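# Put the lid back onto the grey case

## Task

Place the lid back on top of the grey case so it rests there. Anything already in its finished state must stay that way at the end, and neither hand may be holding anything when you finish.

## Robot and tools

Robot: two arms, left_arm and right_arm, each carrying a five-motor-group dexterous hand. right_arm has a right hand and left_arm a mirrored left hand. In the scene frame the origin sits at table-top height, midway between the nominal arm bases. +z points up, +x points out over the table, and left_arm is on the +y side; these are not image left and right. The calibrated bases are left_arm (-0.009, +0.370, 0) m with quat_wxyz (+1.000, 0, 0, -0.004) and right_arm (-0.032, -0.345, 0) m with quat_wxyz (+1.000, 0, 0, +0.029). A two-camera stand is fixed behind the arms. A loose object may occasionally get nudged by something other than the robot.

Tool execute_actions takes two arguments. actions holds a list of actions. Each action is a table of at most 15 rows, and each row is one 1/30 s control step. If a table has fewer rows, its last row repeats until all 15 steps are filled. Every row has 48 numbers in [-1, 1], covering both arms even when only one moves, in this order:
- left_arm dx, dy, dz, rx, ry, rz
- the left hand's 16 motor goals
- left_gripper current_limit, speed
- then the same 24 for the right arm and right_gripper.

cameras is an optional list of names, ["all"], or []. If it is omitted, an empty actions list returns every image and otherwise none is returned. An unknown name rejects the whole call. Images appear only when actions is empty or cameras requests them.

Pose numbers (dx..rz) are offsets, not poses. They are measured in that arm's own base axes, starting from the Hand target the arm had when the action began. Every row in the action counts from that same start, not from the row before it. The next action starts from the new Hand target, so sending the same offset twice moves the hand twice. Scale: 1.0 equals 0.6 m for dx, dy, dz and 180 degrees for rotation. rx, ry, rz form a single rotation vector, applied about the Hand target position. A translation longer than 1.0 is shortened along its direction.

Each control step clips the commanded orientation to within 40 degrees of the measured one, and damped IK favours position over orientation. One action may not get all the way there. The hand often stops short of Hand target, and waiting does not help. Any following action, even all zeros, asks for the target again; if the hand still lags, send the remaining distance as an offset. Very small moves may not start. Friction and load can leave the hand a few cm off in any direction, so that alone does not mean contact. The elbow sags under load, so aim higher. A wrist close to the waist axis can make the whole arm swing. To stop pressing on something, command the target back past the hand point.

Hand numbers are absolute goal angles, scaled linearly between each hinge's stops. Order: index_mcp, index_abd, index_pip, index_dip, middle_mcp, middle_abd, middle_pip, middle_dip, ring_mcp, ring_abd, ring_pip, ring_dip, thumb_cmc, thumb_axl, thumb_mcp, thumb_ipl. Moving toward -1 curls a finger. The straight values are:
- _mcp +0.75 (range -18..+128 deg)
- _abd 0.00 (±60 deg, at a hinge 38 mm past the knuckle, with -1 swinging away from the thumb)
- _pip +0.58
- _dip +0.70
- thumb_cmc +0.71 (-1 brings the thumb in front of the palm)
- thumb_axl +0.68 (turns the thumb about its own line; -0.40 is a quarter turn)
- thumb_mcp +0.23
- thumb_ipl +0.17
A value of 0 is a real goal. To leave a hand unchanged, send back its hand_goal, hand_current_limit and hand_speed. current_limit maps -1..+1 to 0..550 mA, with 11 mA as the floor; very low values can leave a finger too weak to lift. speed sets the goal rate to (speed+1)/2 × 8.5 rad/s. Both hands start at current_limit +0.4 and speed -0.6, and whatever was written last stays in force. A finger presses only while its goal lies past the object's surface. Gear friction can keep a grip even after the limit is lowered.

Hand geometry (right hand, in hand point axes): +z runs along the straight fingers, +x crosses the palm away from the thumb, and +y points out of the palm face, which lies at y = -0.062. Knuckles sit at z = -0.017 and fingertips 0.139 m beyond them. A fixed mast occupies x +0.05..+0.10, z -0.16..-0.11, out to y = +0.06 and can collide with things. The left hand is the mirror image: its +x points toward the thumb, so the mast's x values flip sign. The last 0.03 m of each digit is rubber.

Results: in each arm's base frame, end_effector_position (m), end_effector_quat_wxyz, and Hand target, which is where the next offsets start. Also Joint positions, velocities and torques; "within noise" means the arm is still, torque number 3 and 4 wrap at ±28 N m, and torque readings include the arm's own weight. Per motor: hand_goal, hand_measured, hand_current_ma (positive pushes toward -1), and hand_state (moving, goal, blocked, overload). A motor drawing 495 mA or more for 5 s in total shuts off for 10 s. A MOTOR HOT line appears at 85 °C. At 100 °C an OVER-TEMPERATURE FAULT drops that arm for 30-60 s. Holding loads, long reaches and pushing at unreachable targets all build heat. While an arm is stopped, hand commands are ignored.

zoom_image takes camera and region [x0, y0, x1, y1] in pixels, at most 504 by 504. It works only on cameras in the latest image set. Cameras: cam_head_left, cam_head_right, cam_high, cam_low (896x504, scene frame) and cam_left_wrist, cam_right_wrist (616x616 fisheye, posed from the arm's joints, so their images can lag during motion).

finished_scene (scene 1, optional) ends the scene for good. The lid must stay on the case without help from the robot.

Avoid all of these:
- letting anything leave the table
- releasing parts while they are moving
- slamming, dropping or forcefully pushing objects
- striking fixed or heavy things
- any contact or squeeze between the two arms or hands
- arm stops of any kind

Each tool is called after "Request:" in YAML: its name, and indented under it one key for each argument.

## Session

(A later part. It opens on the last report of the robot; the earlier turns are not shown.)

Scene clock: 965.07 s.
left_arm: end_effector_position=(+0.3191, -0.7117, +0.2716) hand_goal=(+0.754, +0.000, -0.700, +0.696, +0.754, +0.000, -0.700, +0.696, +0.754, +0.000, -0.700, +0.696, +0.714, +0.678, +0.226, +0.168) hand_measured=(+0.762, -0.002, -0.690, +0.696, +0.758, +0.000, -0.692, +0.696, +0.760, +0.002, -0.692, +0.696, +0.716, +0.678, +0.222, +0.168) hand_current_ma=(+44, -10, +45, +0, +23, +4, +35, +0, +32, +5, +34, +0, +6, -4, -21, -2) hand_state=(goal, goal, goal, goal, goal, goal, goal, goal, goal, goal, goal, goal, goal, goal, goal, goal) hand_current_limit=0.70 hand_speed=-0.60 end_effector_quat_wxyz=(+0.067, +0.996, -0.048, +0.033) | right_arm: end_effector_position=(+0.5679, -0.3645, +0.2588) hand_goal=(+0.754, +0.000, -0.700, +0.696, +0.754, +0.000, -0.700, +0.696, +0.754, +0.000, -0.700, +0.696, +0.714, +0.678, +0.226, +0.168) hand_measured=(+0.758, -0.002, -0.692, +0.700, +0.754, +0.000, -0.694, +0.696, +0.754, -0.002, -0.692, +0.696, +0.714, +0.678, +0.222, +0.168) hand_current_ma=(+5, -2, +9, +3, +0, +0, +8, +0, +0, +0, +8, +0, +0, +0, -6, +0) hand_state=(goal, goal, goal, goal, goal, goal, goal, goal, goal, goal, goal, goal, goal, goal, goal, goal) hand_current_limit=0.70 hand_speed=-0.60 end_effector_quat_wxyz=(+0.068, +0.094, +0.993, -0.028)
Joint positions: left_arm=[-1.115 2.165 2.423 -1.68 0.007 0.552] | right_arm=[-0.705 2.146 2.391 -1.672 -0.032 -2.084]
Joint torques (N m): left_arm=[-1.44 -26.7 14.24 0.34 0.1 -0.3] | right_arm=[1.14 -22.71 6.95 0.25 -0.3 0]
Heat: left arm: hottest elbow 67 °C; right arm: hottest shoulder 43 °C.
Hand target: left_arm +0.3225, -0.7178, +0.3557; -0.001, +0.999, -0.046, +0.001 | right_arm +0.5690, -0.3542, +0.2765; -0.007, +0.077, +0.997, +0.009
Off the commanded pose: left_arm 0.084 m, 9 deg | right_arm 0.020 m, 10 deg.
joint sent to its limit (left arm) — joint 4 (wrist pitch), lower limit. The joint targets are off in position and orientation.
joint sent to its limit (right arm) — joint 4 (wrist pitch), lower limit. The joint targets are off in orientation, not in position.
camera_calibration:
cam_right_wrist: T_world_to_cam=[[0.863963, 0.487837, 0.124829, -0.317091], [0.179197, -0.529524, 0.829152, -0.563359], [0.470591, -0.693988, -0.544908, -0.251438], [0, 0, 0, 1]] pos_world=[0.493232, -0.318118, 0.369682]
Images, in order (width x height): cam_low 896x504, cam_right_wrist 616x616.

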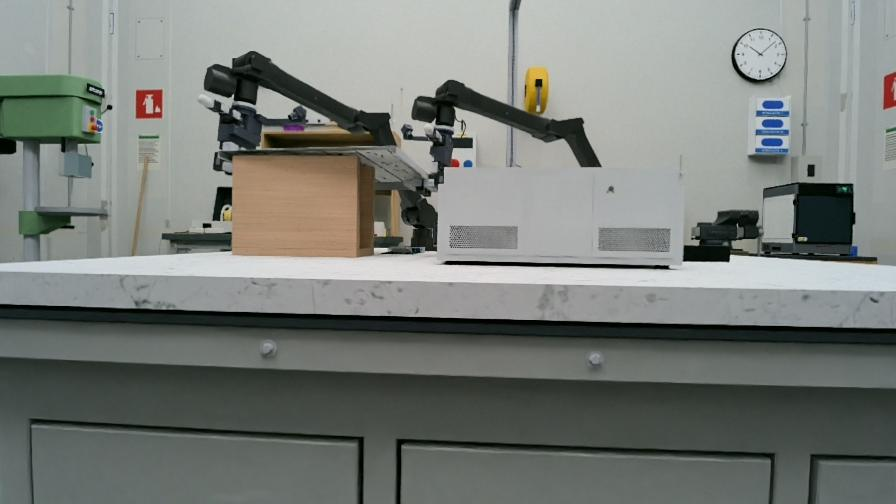

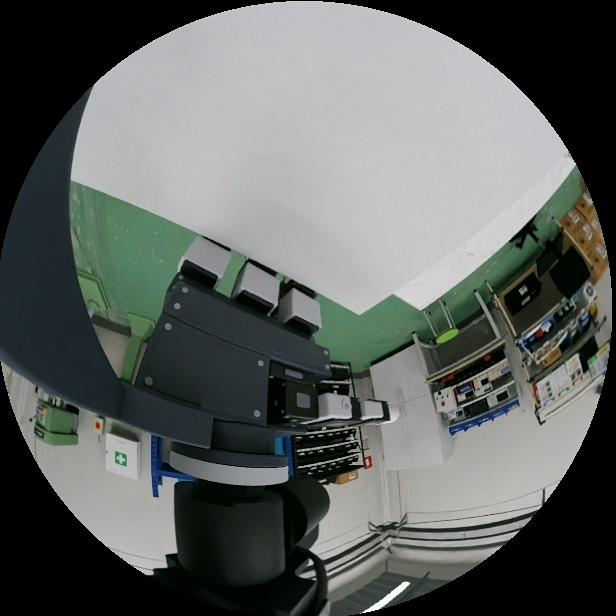

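Request:
execute_actions:
  actions:
    - [[0,0,0,0,0,0,0.754,0,-0.7,0.696,0.754,0,-0.7,0.696,0.754,0,-0.7,0.696,0.714,0.678,0.226,0.168,0.7,-0.6,0,0.01,0.03,0,0,0,0.754,0,-0.7,0.696,0.754,0,-0.7,0.696,0.754,0,-0.7,0.696,0.714,0.678,0.226,0.168,0.7,-0.6]]
    - [[0,0,0,0,0,0,0.754,0,-0.7,0.696,0.754,0,-0.7,0.696,0.754,0,-0.7,0.696,0.714,0.678,0.226,0.168,0.7,-0.6,0,0,0.03,0,0,0,0.754,0,-0.7,0.696,0.754,0,-0.7,0.696,0.754,0,-0.7,0.696,0.714,0.678,0.226,0.168,0.7,-0.6]]
  cameras: ["cam_low", "cam_right_wrist", "cam_head_right"]

Request:
zoom_image:
  camera: "cam_low"
  region: [180, 40, 480, 270]

Scene clock: 974.87 s.
left_arm: end_effector_position=(+0.3192, -0.7117, +0.2716) hand_goal=(+0.754, +0.000, -0.700, +0.696, +0.754, +0.000, -0.700, +0.696, +0.754, +0.000, -0.700, +0.696, +0.714, +0.678, +0.226, +0.168) hand_measured=(+0.762, -0.002, -0.690, +0.696, +0.760, +0.000, -0.690, +0.696, +0.762, +0.002, -0.692, +0.696, +0.716, +0.678, +0.222, +0.168) hand_current_ma=(+39, -9, +44, +0, +26, -1, +46, +0, +45, +4, +41, +0, +6, -4, -21, -2) hand_state=(goal, goal, goal, goal, goal, goal, goal, goal, goal, goal, goal, goal, goal, goal, goal, goal) hand_current_limit=0.70 hand_speed=-0.60 end_effector_quat_wxyz=(+0.067, +0.996, -0.048, +0.033) | right_arm: end_effector_position=(+0.5693, -0.3614, +0.2627) hand_goal=(+0.754, +0.000, -0.700, +0.696, +0.754, +0.000, -0.700, +0.696, +0.754, +0.000, -0.700, +0.696, +0.714, +0.678, +0.226, +0.168) hand_measured=(+0.762, -0.004, -0.692, +0.700, +0.754, +0.000, -0.694, +0.696, +0.760, +0.000, -0.694, +0.696, +0.714, +0.678, +0.222, +0.168) hand_current_ma=(+12, -4, +9, +3, +0, +0, +8, +0, +8, +0, +5, +0, +0, +0, -6, +0) hand_state=(goal, goal, goal, goal, goal, goal, goal, goal, goal, goal, goal, goal, goal, goal, goal, goal) hand_current_limit=0.70 hand_speed=-0.60 end_effector_quat_wxyz=(+0.071, +0.098, +0.992, -0.027)
Joint positions: left_arm=[-1.115 2.165 2.423 -1.68 0.006 0.552] | right_arm=[-0.701 2.138 2.388 -1.672 -0.036 -2.072]
Joint torques (N m): left_arm=[-1.44 -26.75 14.24 0.34 0.11 -0.3] | right_arm=[0.85 -25.47 8.18 0.17 -0.56 0.05]
Heat: left arm: hottest elbow 68 °C; right arm: hottest shoulder 44 °C.
Hand target: left_arm +0.3225, -0.7178, +0.3557; -0.001, +0.999, -0.046, +0.001 | right_arm +0.5689, -0.3483, +0.3126; -0.007, +0.077, +0.997, +0.009
Off the commanded pose: left_arm 0.084 m, 9 deg | right_arm 0.052 m, 10 deg.
joint sent to its limit (left arm) — joint 4 (wrist pitch), lower limit. The joint targets are off in position and orientation.
joint sent to its limit (right arm) — joint 4 (wrist pitch), lower limit. The joint targets are off in orientation, not in position.
camera_calibration:
cam_right_wrist: T_world_to_cam=[[0.867094, 0.480556, 0.131202, -0.326379], [0.16975, -0.532659, 0.829132, -0.561033], [0.46833, -0.696663, -0.54344, -0.247905], [0, 0, 0, 1]] pos_world=[0.494337, -0.314702, 0.373271]
Images, in order (width x height): cam_head_right 896x504, cam_low 896x504, cam_right_wrist 616x616.

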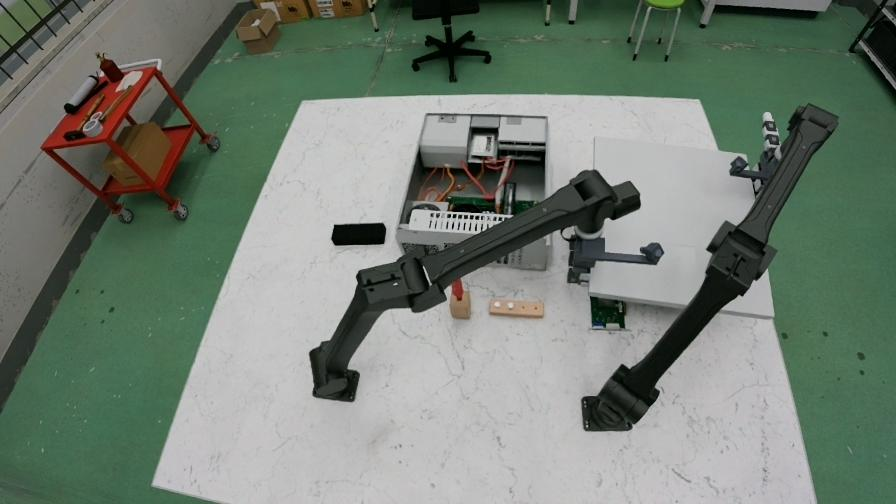

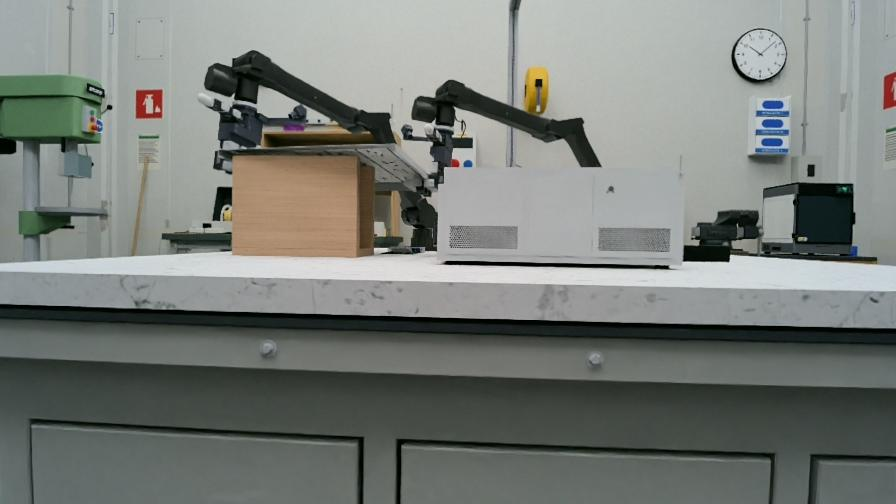

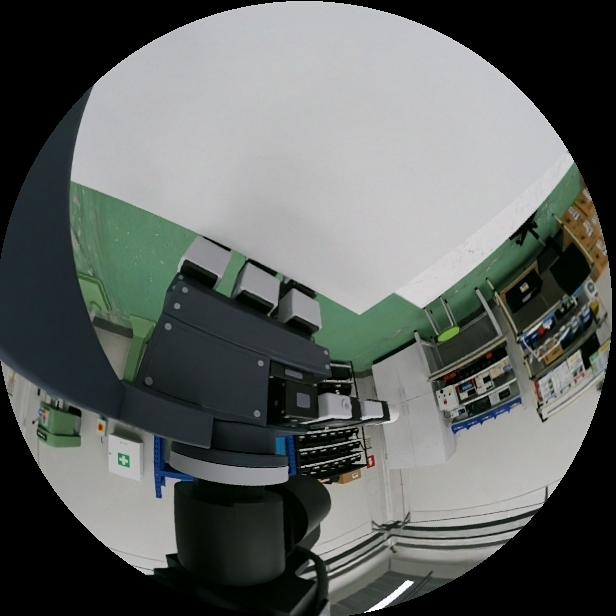

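Scaled by 1.680.

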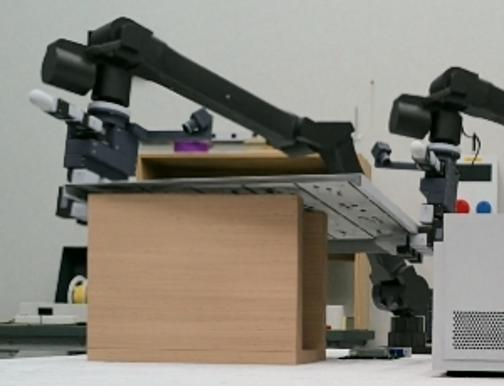

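Request:
execute_actions:
  actions:
    - [[0,0,0.02,0,0,0,0.754,0,-0.7,0.696,0.754,0,-0.7,0.696,0.754,0,-0.7,0.696,0.714,0.678,0.226,0.168,0.7,-0.6,0,0.005,0.03,0,0,0,0.754,0,-0.7,0.696,0.754,0,-0.7,0.696,0.754,0,-0.7,0.696,0.714,0.678,0.226,0.168,0.7,-0.6]]
    - [[0,0,0.03,0,0,0,0.754,0,-0.7,0.696,0.754,0,-0.7,0.696,0.754,0,-0.7,0.696,0.714,0.678,0.226,0.168,0.7,-0.6,0,0,0.03,0,0,0,0.754,0,-0.7,0.696,0.754,0,-0.7,0.696,0.754,0,-0.7,0.696,0.714,0.678,0.226,0.168,0.7,-0.6]]
  cameras: ["cam_low", "cam_head_right"]

Request:
zoom_image:
  camera: "cam_low"
  region: [180, 40, 480, 270]

Scene clock: 989.60 s.
left_arm: end_effector_position=(+0.3198, -0.7120, +0.2971) hand_goal=(+0.754, +0.000, -0.700, +0.696, +0.754, +0.000, -0.700, +0.696, +0.754, +0.000, -0.700, +0.696, +0.714, +0.678, +0.226, +0.168) hand_measured=(+0.762, -0.002, -0.692, +0.696, +0.766, +0.000, -0.692, +0.696, +0.774, +0.008, -0.688, +0.696, +0.716, +0.678, +0.222, +0.168) hand_current_ma=(+38, -9, +43, +0, +60, -1, +38, +0, +108, +32, +61, +0, +6, -4, -21, -2) hand_state=(goal, goal, goal, goal, goal, goal, goal, goal, blocked, goal, goal, goal, goal, goal, goal, goal) hand_current_limit=0.70 hand_speed=-0.60 end_effector_quat_wxyz=(+0.085, +0.994, -0.048, +0.044) | right_arm: end_effector_position=(+0.5666, -0.3588, +0.2833) hand_goal=(+0.754, +0.000, -0.700, +0.696, +0.754, +0.000, -0.700, +0.696, +0.754, +0.000, -0.700, +0.696, +0.714, +0.678, +0.226, +0.168) hand_measured=(+0.764, -0.006, -0.690, +0.700, +0.754, +0.000, -0.694, +0.696, +0.776, +0.002, -0.694, +0.696, +0.714, +0.678, +0.222, +0.168) hand_current_ma=(+13, -6, +14, +3, +0, +0, +8, +0, +43, +1, +5, +0, +0, +0, -6, +0) hand_state=(goal, goal, goal, goal, goal, goal, goal, goal, blocked, goal, goal, goal, goal, goal, goal, goal) hand_current_limit=0.70 hand_speed=-0.60 end_effector_quat_wxyz=(+0.086, +0.099, +0.991, -0.036)
Joint positions: left_arm=[-1.115 2.148 2.449 -1.68 0.005 0.552] | right_arm=[-0.701 2.107 2.388 -1.669 -0.037 -2.07]
Joint torques (N m): left_arm=[-1.38 -26.52 14.87 0.44 0.22 -0.32] | right_arm=[0.67 -25.64 9.92 0.21 -0.9 0.19]
Heat: left arm: hottest elbow 69 °C; right arm: hottest shoulder 43 °C.
Hand target: left_arm +0.3225, -0.7177, +0.3859; -0.001, +0.999, -0.046, +0.001 | right_arm +0.5689, -0.3453, +0.3485; -0.007, +0.077, +0.997, +0.009
Off the commanded pose: left_arm 0.089 m, 11 deg | right_arm 0.067 m, 12 deg.
joint sent to its limit (left arm) — joint 4 (wrist pitch), lower limit. The joint targets are off in position and orientation.
joint sent to its limit (right arm) — joint 4 (wrist pitch), lower limit. The joint targets are off in position and orientation.
Images, in order (width x height): cam_head_right 896x504, cam_low 896x504.

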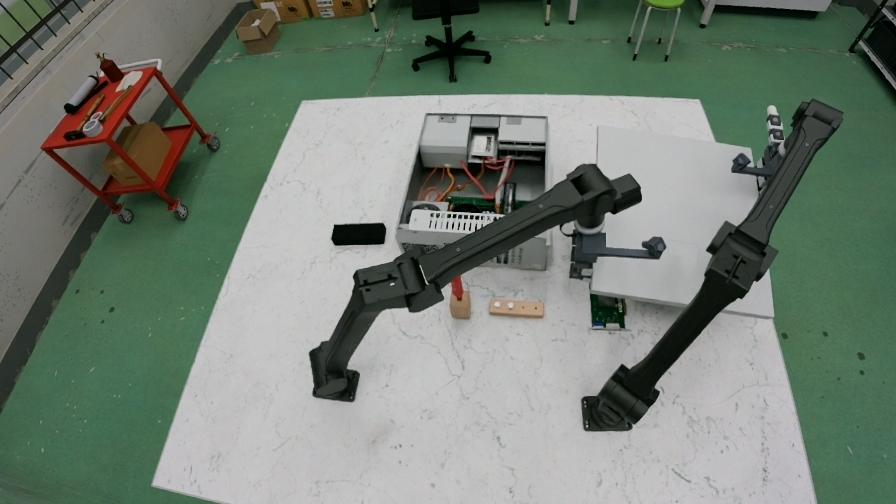

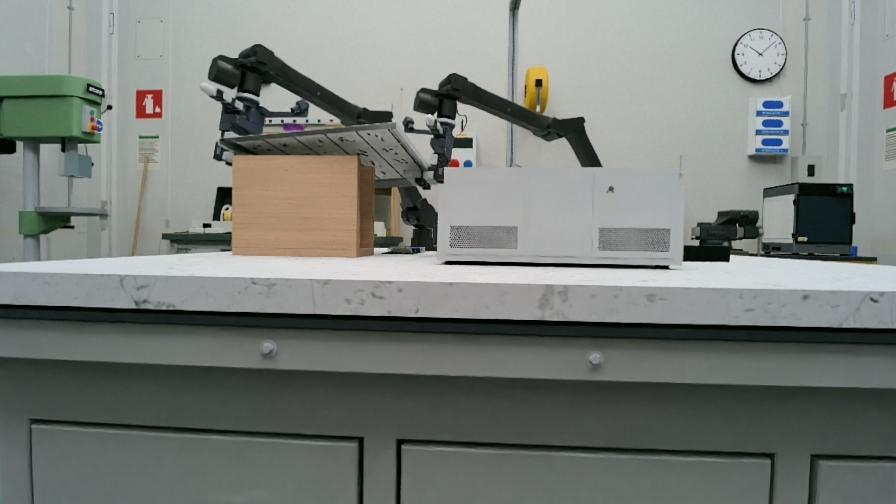

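Scaled by 1.680.

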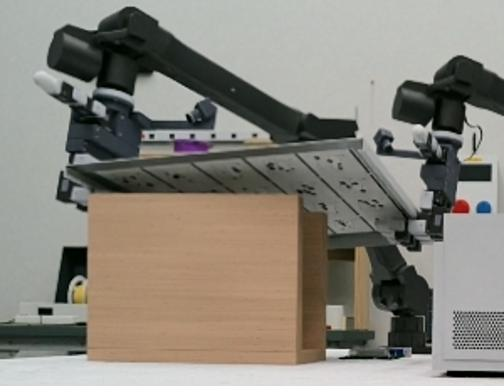

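Request:
execute_actions:
  actions:
    - [[0,0,0.025,0,0,0,0.754,0,-0.7,0.696,0.754,0,-0.7,0.696,0.754,0,-0.7,0.696,-0.57,0.678,0.226,0.168,0.7,-0.6,0,0,0.04,0,0,0,0.754,0,-0.7,0.696,0.754,0,-0.7,0.696,0.754,0,-0.7,0.696,-0.57,0.678,0.226,0.168,0.7,-0.6]]
    - [[0,0,0,0,0,0,0.754,0,-0.7,0.696,0.754,0,-0.7,0.696,0.754,0,-0.7,0.696,-0.57,0.678,0.226,0.168,0.7,-0.6,0,0,0.04,0,0,0,0.754,0,-0.7,0.696,0.754,0,-0.7,0.696,0.754,0,-0.7,0.696,-0.57,0.678,0.226,0.168,0.7,-0.6]]
    - [[0,0,0,0,0,0,0.754,0,-0.7,0.696,0.754,0,-0.7,0.696,0.754,0,-0.7,0.696,-0.57,0.678,-0.2,-0.2,0.7,-0.6,0,0,0,0,0,0,0.754,0,-0.7,0.696,0.754,0,-0.7,0.696,0.754,0,-0.7,0.696,-0.57,0.678,-0.2,-0.2,0.7,-0.6]]
    - [[0,0,0,0,0,0,0.754,0,-0.7,0.696,0.754,0,-0.7,0.696,0.754,0,-0.7,0.696,-0.57,0.678,-0.33,-0.36,0.7,-0.6,0,0,0,0,0,0,0.754,0,-0.7,0.696,0.754,0,-0.7,0.696,0.754,0,-0.7,0.696,-0.57,0.678,-0.33,-0.36,0.7,-0.6]]
  cameras: ["cam_low", "cam_head_right", "cam_left_wrist", "cam_right_wrist"]

Request:
zoom_image:
  camera: "cam_low"
  region: [180, 40, 480, 270]

Scene clock: 1028.33 s.
left_arm: end_effector_position=(+0.3216, -0.7130, +0.3070) hand_goal=(+0.754, +0.000, -0.700, +0.696, +0.754, +0.000, -0.700, +0.696, +0.754, +0.000, -0.700, +0.696, -0.570, +0.678, -0.330, -0.360) hand_measured=(+0.766, -0.002, -0.692, +0.696, +0.770, +0.000, -0.692, +0.696, +0.776, +0.008, -0.686, +0.696, -0.568, +0.678, -0.330, -0.358) hand_current_ma=(+59, -9, +43, +0, +82, -1, +38, +0, +117, +34, +65, +0, +9, -4, -2, +15) hand_state=(goal, goal, goal, goal, goal, goal, goal, goal, blocked, goal, goal, goal, goal, goal, goal, goal) hand_current_limit=0.70 hand_speed=-0.60 end_effector_quat_wxyz=(+0.093, +0.993, -0.045, +0.050) | right_arm: end_effector_position=(+0.5651, -0.3540, +0.3191) hand_goal=(+0.754, +0.000, -0.700, +0.696, +0.754, +0.000, -0.700, +0.696, +0.754, +0.000, -0.700, +0.696, -0.570, +0.678, -0.330, -0.360) hand_measured=(+0.762, -0.006, -0.690, +0.700, +0.754, +0.000, -0.694, +0.696, +0.780, +0.002, -0.694, +0.696, -0.570, +0.678, -0.330, -0.358) hand_current_ma=(+12, -6, +14, +3, +0, +0, +8, +0, +52, +1, +5, +0, +0, +0, +0, +2) hand_state=(goal, goal, goal, goal, goal, goal, goal, goal, blocked, goal, goal, goal, goal, goal, goal, goal) hand_current_limit=0.70 hand_speed=-0.60 end_effector_quat_wxyz=(+0.115, +0.101, +0.987, -0.047)
Joint positions: left_arm=[-1.114 2.146 2.466 -1.68 0.001 0.547] | right_arm=[-0.701 2.064 2.405 -1.668 -0.052 -2.062]
Joint torques (N m): left_arm=[-1.49 -26.52 15.35 0.5 0.42 -0.29] | right_arm=[0.38 -24.41 12.85 0.28 -0.94 0.31]
Heat: left arm: hottest elbow 68 °C; right arm: hottest elbow 45 °C.
Hand target: left_arm +0.3223, -0.7178, +0.4006; -0.001, +0.999, -0.046, +0.001 | right_arm +0.5690, -0.3454, +0.3965; -0.007, +0.077, +0.997, +0.009
Off the commanded pose: left_arm 0.094 m, 12 deg | right_arm 0.078 m, 16 deg.
joint sent to its limit (left arm) — joint 4 (wrist pitch), lower limit. The joint targets are off in position and orientation.
joint sent to its limit (right arm) — joint 4 (wrist pitch), lower limit. The joint targets are off in position and orientation.
camera_calibration:
cam_left_wrist: T_world_to_cam=[[-0.686859, 0.700595, -0.193371, 0.748312], [0.452999, 0.620737, 0.639904, 0.0635667], [0.568346, 0.351927, -0.743727, 0.424437], [0, 0, 0, 1]] pos_world=[0.243962, -0.713093, 0.419691]
cam_right_wrist: T_world_to_cam=[[0.856853, 0.482829, 0.180774, -0.342873], [0.0949683, -0.49245, 0.865144, -0.558114], [0.506739, -0.724133, -0.467811, -0.265673], [0, 0, 0, 1]] pos_world=[0.481422, -0.301677, 0.420547]
Images, in order (width x height): cam_head_right 896x504, cam_low 896x504, cam_left_wrist 616x616, cam_right_wrist 616x616.

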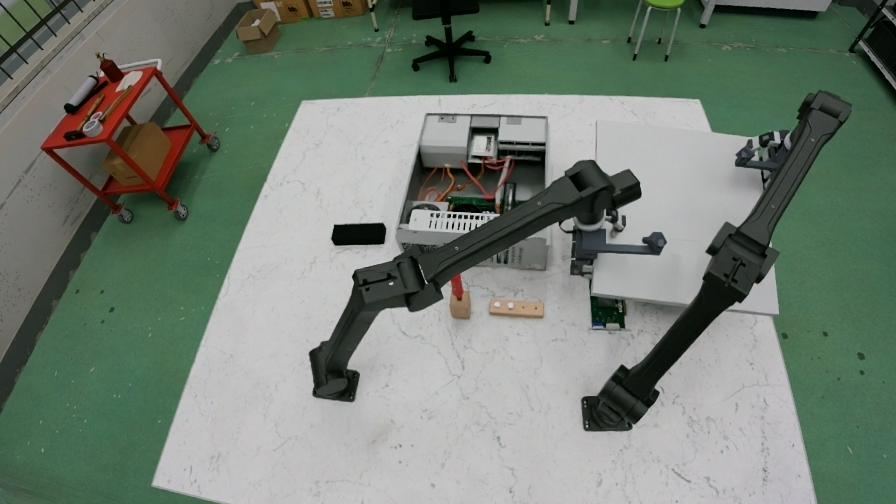

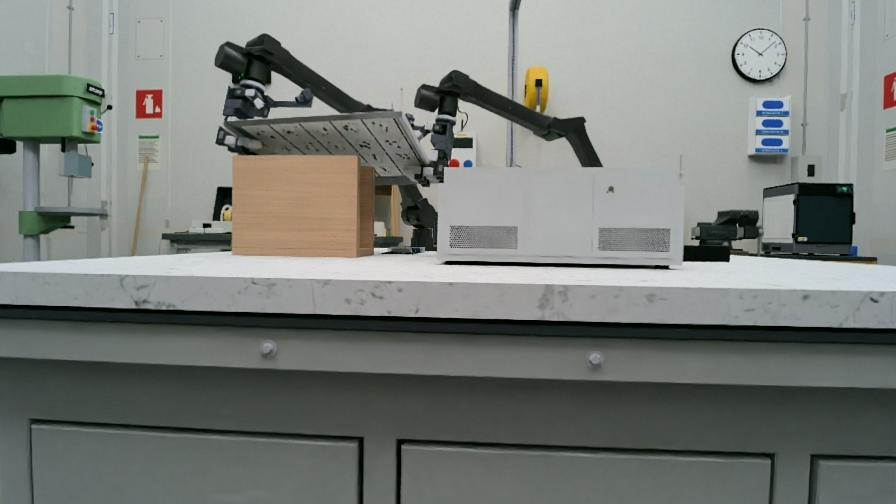

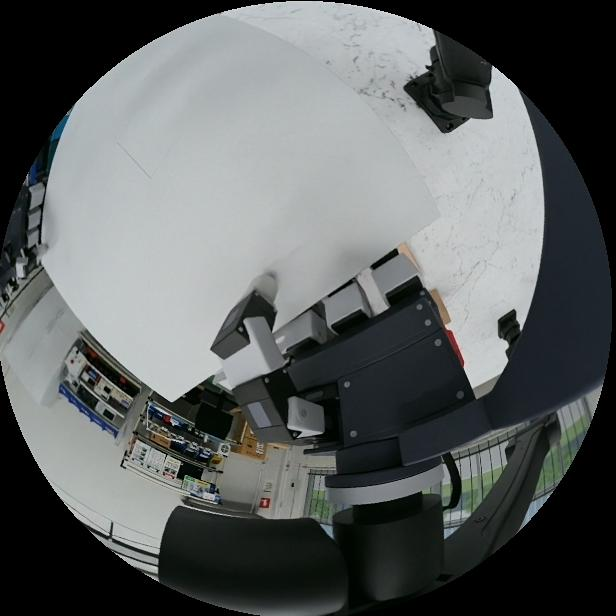

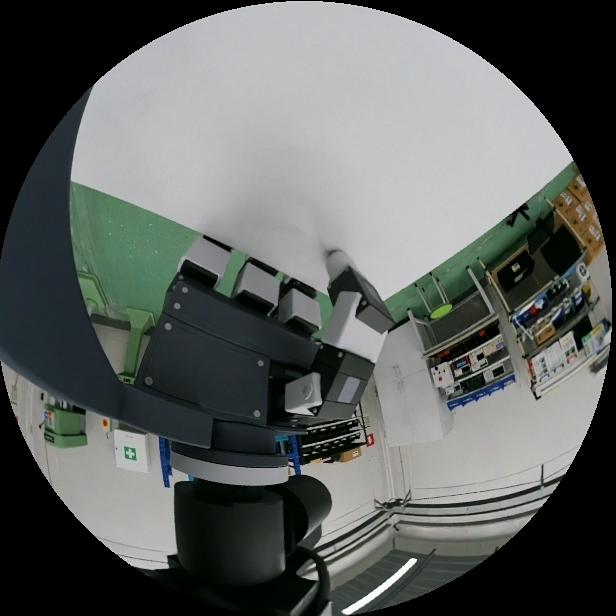

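Scaled by 1.680.

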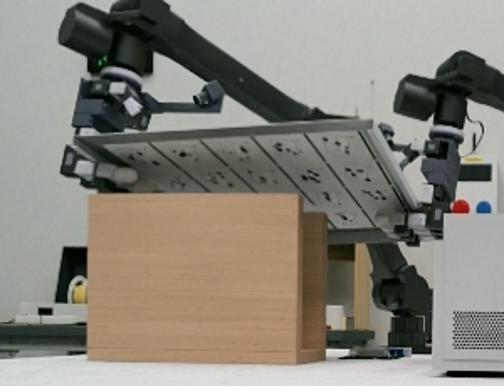

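Request:
execute_actions:
  actions:
    - [[0.0238,0.0622,0,0,0,0,0.754,0,-0.7,0.696,0.754,0,-0.7,0.696,0.754,0,-0.7,0.696,-0.57,0.678,-0.33,-0.36,0.7,-0.6,0.0279,0.0605,0,0,0,0,0.754,0,-0.7,0.696,0.754,0,-0.7,0.696,0.754,0,-0.7,0.696,-0.57,0.678,-0.33,-0.36,0.7,-0.6]]
    - [[0.0238,0.0622,0,0,0,0,0.754,0,-0.7,0.696,0.754,0,-0.7,0.696,0.754,0,-0.7,0.696,-0.57,0.678,-0.33,-0.36,0.7,-0.6,0.0279,0.0605,0,0,0,0,0.754,0,-0.7,0.696,0.754,0,-0.7,0.696,0.754,0,-0.7,0.696,-0.57,0.678,-0.33,-0.36,0.7,-0.6]]
  cameras: ["cam_low", "cam_head_right"]

Scene clock: 1048.03 s.
left_arm: end_effector_position=(+0.3644, -0.6505, +0.3596) hand_goal=(+0.754, +0.000, -0.700, +0.696, +0.754, +0.000, -0.700, +0.696, +0.754, +0.000, -0.700, +0.696, -0.570, +0.678, -0.330, -0.360) hand_measured=(+0.764, -0.002, -0.692, +0.696, +0.770, +0.000, -0.692, +0.696, +0.780, +0.008, -0.686, +0.696, -0.568, +0.678, -0.330, -0.358) hand_current_ma=(+52, -9, +41, +0, +88, -1, +36, +0, +130, +34, +72, +0, +8, -4, -3, +14) hand_state=(goal, goal, goal, goal, goal, goal, goal, goal, blocked, goal, goal, goal, goal, goal, goal, goal) hand_current_limit=0.70 hand_speed=-0.60 end_effector_quat_wxyz=(+0.107, +0.992, -0.027, +0.066) | right_arm: end_effector_position=(+0.6053, -0.2880, +0.3404) hand_goal=(+0.754, +0.000, -0.700, +0.696, +0.754, +0.000, -0.700, +0.696, +0.754, +0.000, -0.700, +0.696, -0.570, +0.678, -0.330, -0.360) hand_measured=(+0.766, +0.000, -0.686, +0.700, +0.760, -0.006, -0.688, +0.696, +0.770, +0.000, -0.694, +0.696, -0.572, +0.674, -0.324, -0.360) hand_current_ma=(+20, +0, +22, +3, +6, -5, +17, +0, +27, +0, +5, +0, -2, -5, +9, +0) hand_state=(goal, goal, goal, goal, goal, goal, goal, goal, goal, goal, goal, goal, goal, goal, goal, goal) hand_current_limit=0.70 hand_speed=-0.60 end_effector_quat_wxyz=(+0.132, +0.103, +0.985, -0.035)
Joint positions: left_arm=[-1.018 2.014 2.376 -1.68 0.006 0.606] | right_arm=[-0.59 2.036 2.405 -1.672 -0.061 -1.945]
Joint torques (N m): left_arm=[-1.55 -24.82 8.46 0.58 0.41 0] | right_arm=[0.91 -24.12 9.39 0.35 -0.57 0.27]
Heat: left arm: hottest elbow 72 °C; right arm: hottest elbow 48 °C.
Hand target: left_arm +0.3510, -0.6431, +0.4007; -0.001, +0.999, -0.046, +0.001 | right_arm +0.6024, -0.2727, +0.3964; -0.007, +0.077, +0.997, +0.009
Off the commanded pose: left_arm 0.044 m, 15 deg | right_arm 0.058 m, 17 deg.
joint sent to its limit (left arm) — joint 4 (wrist pitch), lower limit. The joint targets are off in orientation, not in position.
joint sent to its limit (right arm) — joint 4 (wrist pitch), lower limit. The joint targets are off in position and orientation.
Images, in order (width x height): cam_head_right 896x504, cam_low 896x504.

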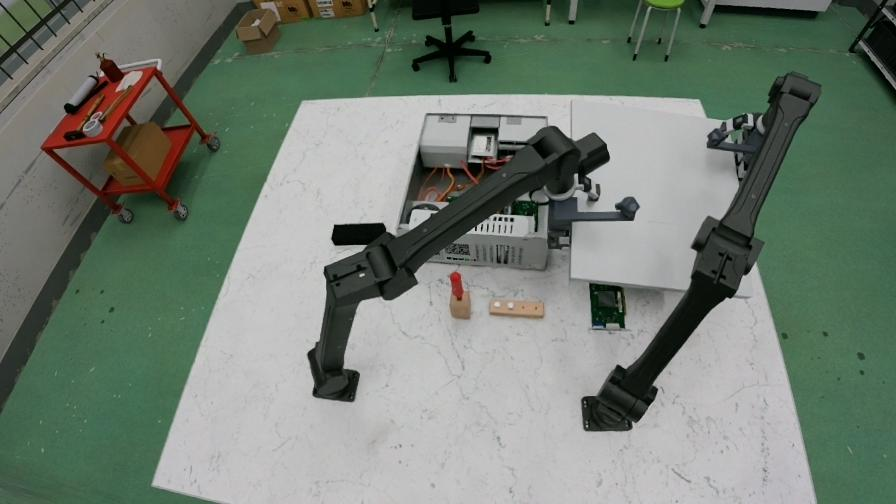

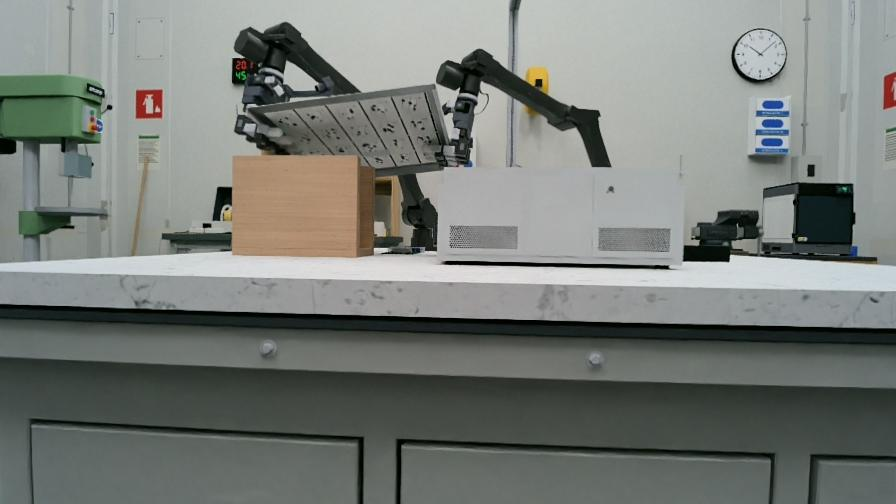

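Request:
execute_actions:
  actions:
    - [[0.0238,0.0622,-0.035,0,0,0,0.754,0,-0.7,0.696,0.754,0,-0.7,0.696,0.754,0,-0.7,0.696,-0.57,0.678,-0.33,-0.36,0.7,-0.6,0.0279,0.0605,-0.02,0,0,0,0.754,0,-0.7,0.696,0.754,0,-0.7,0.696,0.754,0,-0.7,0.696,-0.57,0.678,-0.33,-0.36,0.7,-0.6]]
    - [[0.0238,0.0622,-0.035,0,0,0,0.754,0,-0.7,0.696,0.754,0,-0.7,0.696,0.754,0,-0.7,0.696,-0.57,0.678,-0.33,-0.36,0.7,-0.6,0.0279,0.0605,-0.02,0,0,0,0.754,0,-0.7,0.696,0.754,0,-0.7,0.696,0.754,0,-0.7,0.696,-0.57,0.678,-0.33,-0.36,0.7,-0.6]]
  cameras: ["cam_low", "cam_head_right"]

Scene clock: 1080.90 s.
left_arm: end_effector_position=(+0.3904, -0.5731, +0.3239) hand_goal=(+0.754, +0.000, -0.700, +0.696, +0.754, +0.000, -0.700, +0.696, +0.754, +0.000, -0.700, +0.696, -0.570, +0.678, -0.330, -0.360) hand_measured=(+0.762, -0.002, -0.692, +0.696, +0.760, +0.000, -0.692, +0.696, +0.778, +0.012, -0.682, +0.696, -0.574, +0.670, -0.330, -0.362) hand_current_ma=(+42, -9, +40, +0, +31, -1, +36, +0, +129, +51, +90, +0, -21, -45, -2, -18) hand_state=(goal, goal, goal, goal, goal, goal, goal, goal, blocked, goal, goal, goal, goal, goal, goal, goal) hand_current_limit=0.70 hand_speed=-0.60 end_effector_quat_wxyz=(+0.053, +0.997, -0.031, +0.042) | right_arm: end_effector_position=(+0.6413, -0.2144, +0.3326) hand_goal=(+0.754, +0.000, -0.700, +0.696, +0.754, +0.000, -0.700, +0.696, +0.754, +0.000, -0.700, +0.696, -0.570, +0.678, -0.330, -0.360) hand_measured=(+0.762, +0.000, -0.694, +0.698, +0.766, -0.002, -0.690, +0.696, +0.764, +0.000, -0.692, +0.696, -0.574, +0.674, -0.330, -0.360) hand_current_ma=(+11, +0, +6, +3, +18, -1, +13, +0, +13, +0, +10, +0, -3, -4, +0, +0) hand_state=(goal, goal, goal, goal, goal, goal, goal, goal, goal, goal, goal, goal, goal, goal, goal, goal) hand_current_limit=0.70 hand_speed=-0.60 end_effector_quat_wxyz=(+0.122, +0.104, +0.987, -0.017)
Joint positions: left_arm=[-0.916 1.904 2.149 -1.68 0.002 0.717] | right_arm=[-0.466 2.03 2.372 -1.672 -0.055 -1.821]
Joint torques (N m): left_arm=[-1.26 -22.95 8.46 0.28 0.45 0.02] | right_arm=[1.08 -23.06 8.08 0.44 -0.55 0.1]
Heat: left arm: hottest elbow 61 °C; right arm: hottest elbow 46 °C.
Hand target: left_arm +0.3795, -0.5686, +0.3586; -0.001, +0.999, -0.046, +0.001 | right_arm +0.6359, -0.2000, +0.3726; -0.007, +0.077, +0.997, +0.009
Off the commanded pose: left_arm 0.037 m, 8 deg | right_arm 0.043 m, 15 deg.
joint sent to its limit (left arm) — joint 4 (wrist pitch), lower limit. The joint targets are off in orientation, not in position.
joint sent to its limit (right arm) — joint 4 (wrist pitch), lower limit. The joint targets are off in orientation, not in position.
Images, in order (width x height): cam_head_right 896x504, cam_low 896x504.

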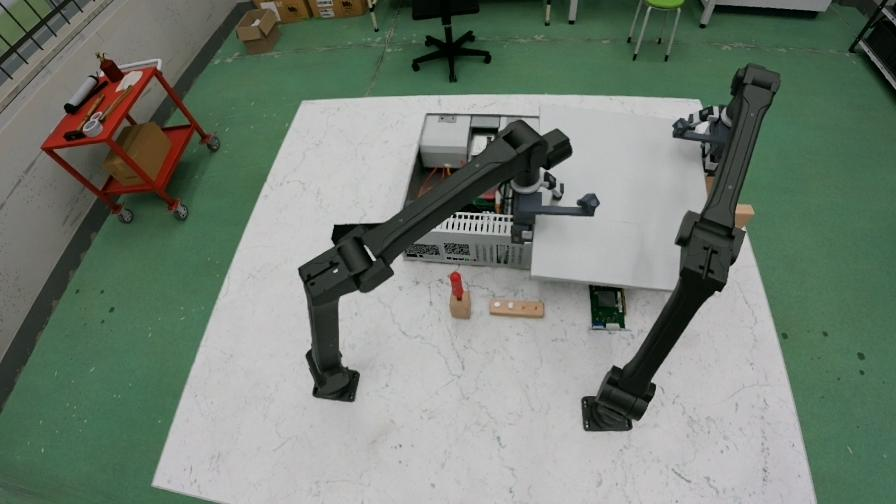

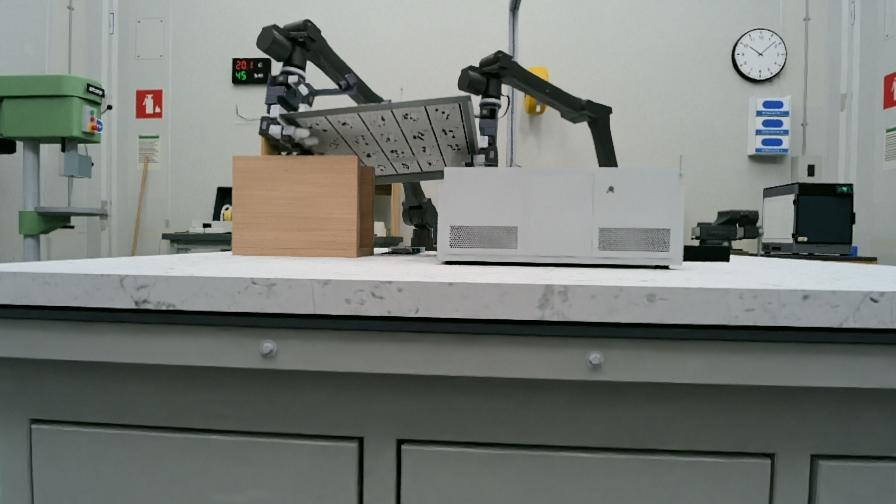

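Request:
execute_actions:
  actions:
    - [[0.0238,0.0622,0,0,0,0,0.754,0,-0.7,0.696,0.754,0,-0.7,0.696,0.754,0,-0.7,0.696,-0.57,0.678,-0.33,-0.36,0.7,-0.6,0.0279,0.0605,0,0,0,0,0.754,0,-0.7,0.696,0.754,0,-0.7,0.696,0.754,0,-0.7,0.696,-0.57,0.678,-0.33,-0.36,0.7,-0.6]]
    - [[0.0238,0.0622,0,0,0,0,0.754,0,-0.7,0.696,0.754,0,-0.7,0.696,0.754,0,-0.7,0.696,-0.57,0.678,-0.33,-0.36,0.7,-0.6,0.0279,0.0605,0,0,0,0,0.754,0,-0.7,0.696,0.754,0,-0.7,0.696,0.754,0,-0.7,0.696,-0.57,0.678,-0.33,-0.36,0.7,-0.6]]
  cameras: ["cam_low","cam_head_right","cam_head_left"]

Scene clock: 1110.17 s.
left_arm: end_effector_position=(+0.4183, -0.4957, +0.3328) hand_goal=(+0.754, +0.000, -0.700, +0.696, +0.754, +0.000, -0.700, +0.696, +0.754, +0.000, -0.700, +0.696, -0.570, +0.678, -0.330, -0.360) hand_measured=(+0.760, -0.002, -0.692, +0.696, +0.760, +0.000, -0.692, +0.696, +0.786, +0.020, -0.670, +0.696, -0.576, +0.668, -0.328, -0.364) hand_current_ma=(+29, -9, +40, +0, +29, -1, +36, +0, +162, +88, +144, +0, -30, -54, +12, -21) hand_state=(goal, goal, goal, goal, goal, goal, goal, goal, blocked, blocked, blocked, goal, goal, goal, goal, goal) hand_current_limit=0.70 hand_speed=-0.60 end_effector_quat_wxyz=(+0.041, +0.998, -0.034, +0.042) | right_arm: end_effector_position=(+0.6716, -0.1384, +0.3341) hand_goal=(+0.754, +0.000, -0.700, +0.696, +0.754, +0.000, -0.700, +0.696, +0.754, +0.000, -0.700, +0.696, -0.570, +0.678, -0.330, -0.360) hand_measured=(+0.760, +0.000, -0.692, +0.698, +0.762, -0.002, -0.690, +0.696, +0.766, +0.000, -0.692, +0.696, -0.574, +0.676, -0.330, -0.360) hand_current_ma=(+8, +0, +10, +1, +11, -1, +12, +0, +17, +0, +9, +0, -3, -3, +0, +0) hand_state=(goal, goal, goal, goal, goal, goal, goal, goal, goal, goal, goal, goal, goal, goal, goal, goal) hand_current_limit=0.70 hand_speed=-0.60 end_effector_quat_wxyz=(+0.122, +0.101, +0.987, +0.000)
Joint positions: left_arm=[-0.794 1.796 2.022 -1.68 0.002 0.844] | right_arm=[-0.345 2.03 2.37 -1.672 -0.058 -1.704]
Joint torques (N m): left_arm=[-2.02 -20.42 8.34 0.25 0.53 -0.01] | right_arm=[0.67 -22.24 9.24 0.49 -0.5 0.08]
Heat: left arm: hottest elbow 55 °C; right arm: hottest elbow 44 °C.
Hand target: left_arm +0.4081, -0.4938, +0.3586; -0.001, +0.999, -0.046, +0.001 | right_arm +0.6694, -0.1274, +0.3726; -0.007, +0.077, +0.997, +0.009
Off the commanded pose: left_arm 0.028 m, 7 deg | right_arm 0.040 m, 15 deg.
joint sent to its limit (left arm) — joint 4 (wrist pitch), lower limit. The joint targets are off in orientation, not in position.
joint sent to its limit (right arm) — joint 4 (wrist pitch), lower limit. The joint targets are off in orientation, not in position.
Images, in order (width x height): cam_head_left 896x504, cam_head_right 896x504, cam_low 896x504.

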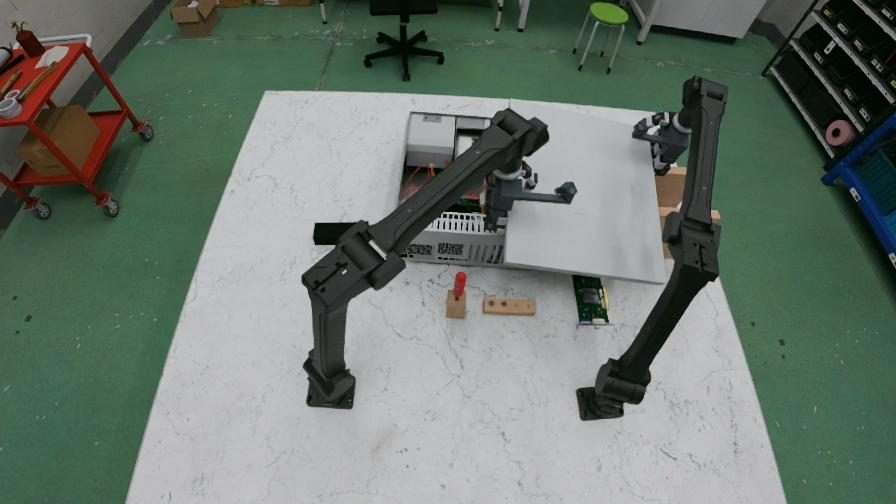

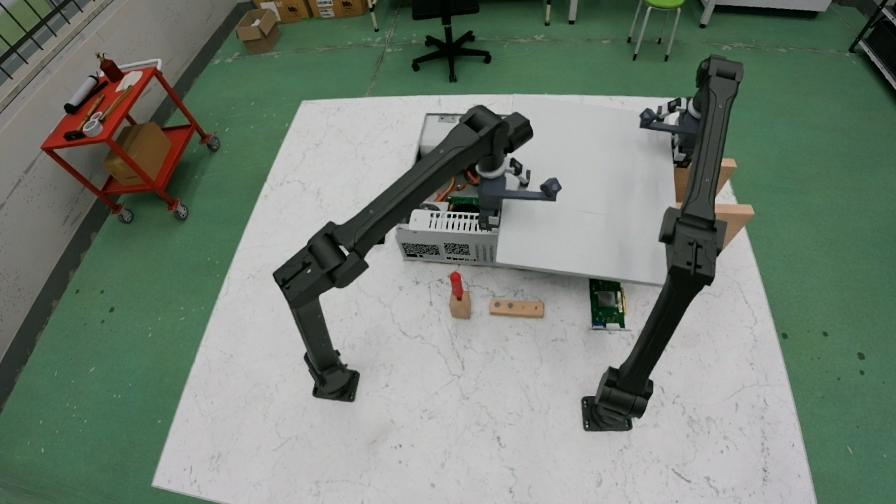

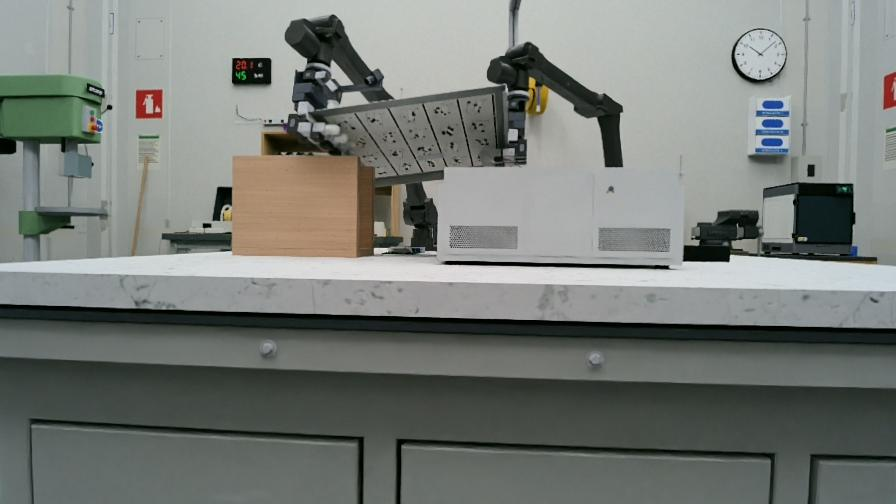

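Request:
execute_actions:
  actions:
    - [[0.0238,0.0622,0,0,0,0,0.754,0,-0.7,0.696,0.754,0,-0.7,0.696,0.754,0,-0.7,0.696,-0.57,0.678,-0.33,-0.36,0.7,-0.6,0.0279,0.0605,0,0,0,0,0.754,0,-0.7,0.696,0.754,0,-0.7,0.696,0.754,0,-0.7,0.696,-0.57,0.678,-0.33,-0.36,0.7,-0.6]]
    - [[0.0238,0.0622,0,0,0,0,0.754,0,-0.7,0.696,0.754,0,-0.7,0.696,0.754,0,-0.7,0.696,-0.57,0.678,-0.33,-0.36,0.7,-0.6,0.0279,0.0605,0,0,0,0,0.754,0,-0.7,0.696,0.754,0,-0.7,0.696,0.754,0,-0.7,0.696,-0.57,0.678,-0.33,-0.36,0.7,-0.6]]
    - [[0.0238,0.0622,0,0,0,0,0.754,0,-0.7,0.696,0.754,0,-0.7,0.696,0.754,0,-0.7,0.696,-0.57,0.678,-0.33,-0.36,0.7,-0.6,0.0279,0.0605,0,0,0,0,0.754,0,-0.7,0.696,0.754,0,-0.7,0.696,0.754,0,-0.7,0.696,-0.57,0.678,-0.33,-0.36,0.7,-0.6]]
  cameras: ["cam_low","cam_head_left"]

Scene clock: 1161.53 s.
left_arm: end_effector_position=(+0.4616, -0.3810, +0.3345) hand_goal=(+0.754, +0.000, -0.700, +0.696, +0.754, +0.000, -0.700, +0.696, +0.754, +0.000, -0.700, +0.696, -0.570, +0.678, -0.330, -0.360) hand_measured=(+0.758, -0.002, -0.692, +0.696, +0.762, +0.000, -0.692, +0.696, +0.780, +0.022, -0.670, +0.696, -0.578, +0.670, -0.328, -0.362) hand_current_ma=(+22, -9, +40, +0, +36, -1, +36, +0, +138, +97, +147, +0, -37, -48, +7, -13) hand_state=(goal, goal, goal, goal, goal, goal, goal, goal, blocked, blocked, blocked, goal, goal, goal, goal, goal) hand_current_limit=0.70 hand_speed=-0.60 end_effector_quat_wxyz=(+0.027, +0.998, -0.033, +0.039) | right_arm: end_effector_position=(+0.7115, -0.0261, +0.3217) hand_goal=(+0.754, +0.000, -0.700, +0.696, +0.754, +0.000, -0.700, +0.696, +0.754, +0.000, -0.700, +0.696, -0.570, +0.678, -0.330, -0.360) hand_measured=(+0.758, +0.000, -0.692, +0.698, +0.762, +0.000, -0.692, +0.696, +0.768, +0.002, -0.694, +0.696, -0.574, +0.676, -0.332, -0.360) hand_current_ma=(+5, +0, +9, +1, +9, +0, +10, +0, +24, +1, +6, +0, -3, -2, -1, +0) hand_state=(goal, goal, goal, goal, goal, goal, goal, goal, goal, goal, goal, goal, goal, goal, goal, goal) hand_current_limit=0.70 hand_speed=-0.60 end_effector_quat_wxyz=(+0.114, +0.103, +0.988, +0.022)
Joint positions: left_arm=[-0.583 1.695 1.898 -1.68 0.005 1.053] | right_arm=[-0.168 2.074 2.401 -1.672 -0.059 -1.525]
Joint torques (N m): left_arm=[-1.96 -18.84 8.39 0.16 0.53 0] | right_arm=[1.08 -21.13 13.33 0.53 -0.53 0.12]
Heat: left arm: hottest elbow 52 °C; right arm: hottest shoulder 44 °C.
Hand target: left_arm +0.4510, -0.3818, +0.3588; -0.001, +0.999, -0.046, +0.001 | right_arm +0.7196, -0.0184, +0.3726; -0.007, +0.077, +0.997, +0.009
Off the commanded pose: left_arm 0.027 m, 6 deg | right_arm 0.052 m, 14 deg.
joint sent to its limit (left arm) — joint 4 (wrist pitch), lower limit. The joint targets are off in orientation, not in position.
joint sent to its limit (right arm) — joint 4 (wrist pitch), lower limit. The joint targets are off in position and orientation.
Images, in order (width x height): cam_head_left 896x504, cam_low 896x504.

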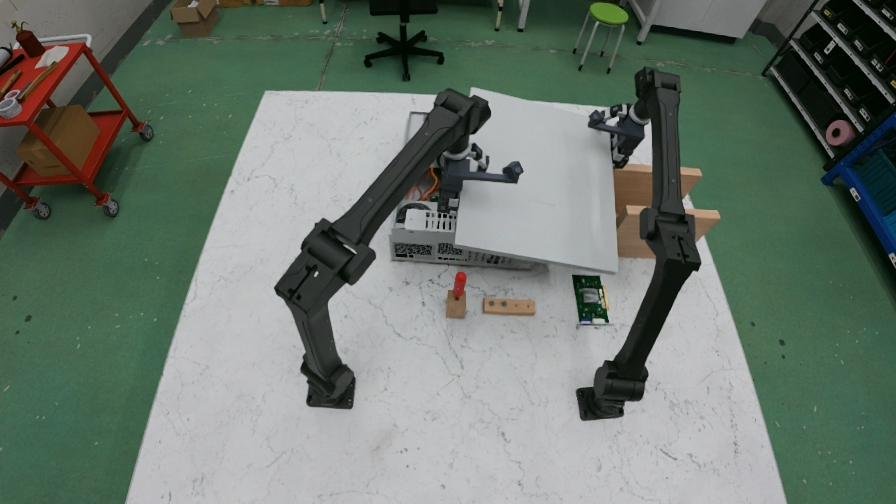

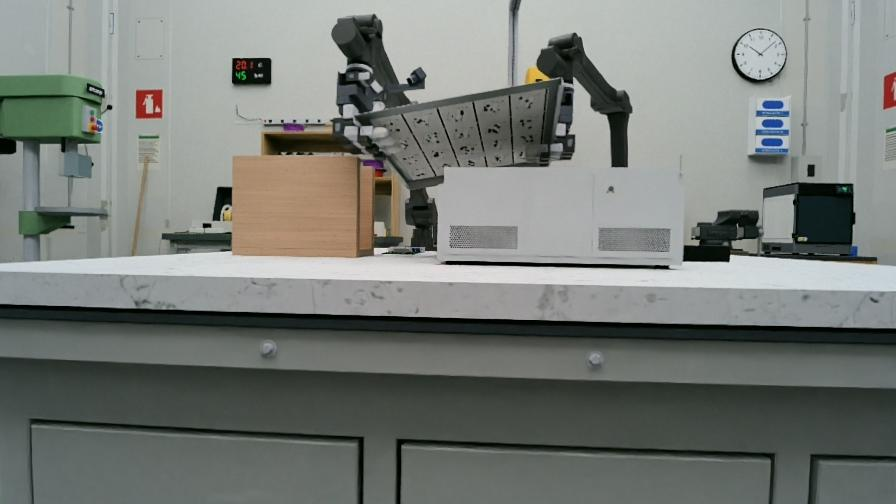

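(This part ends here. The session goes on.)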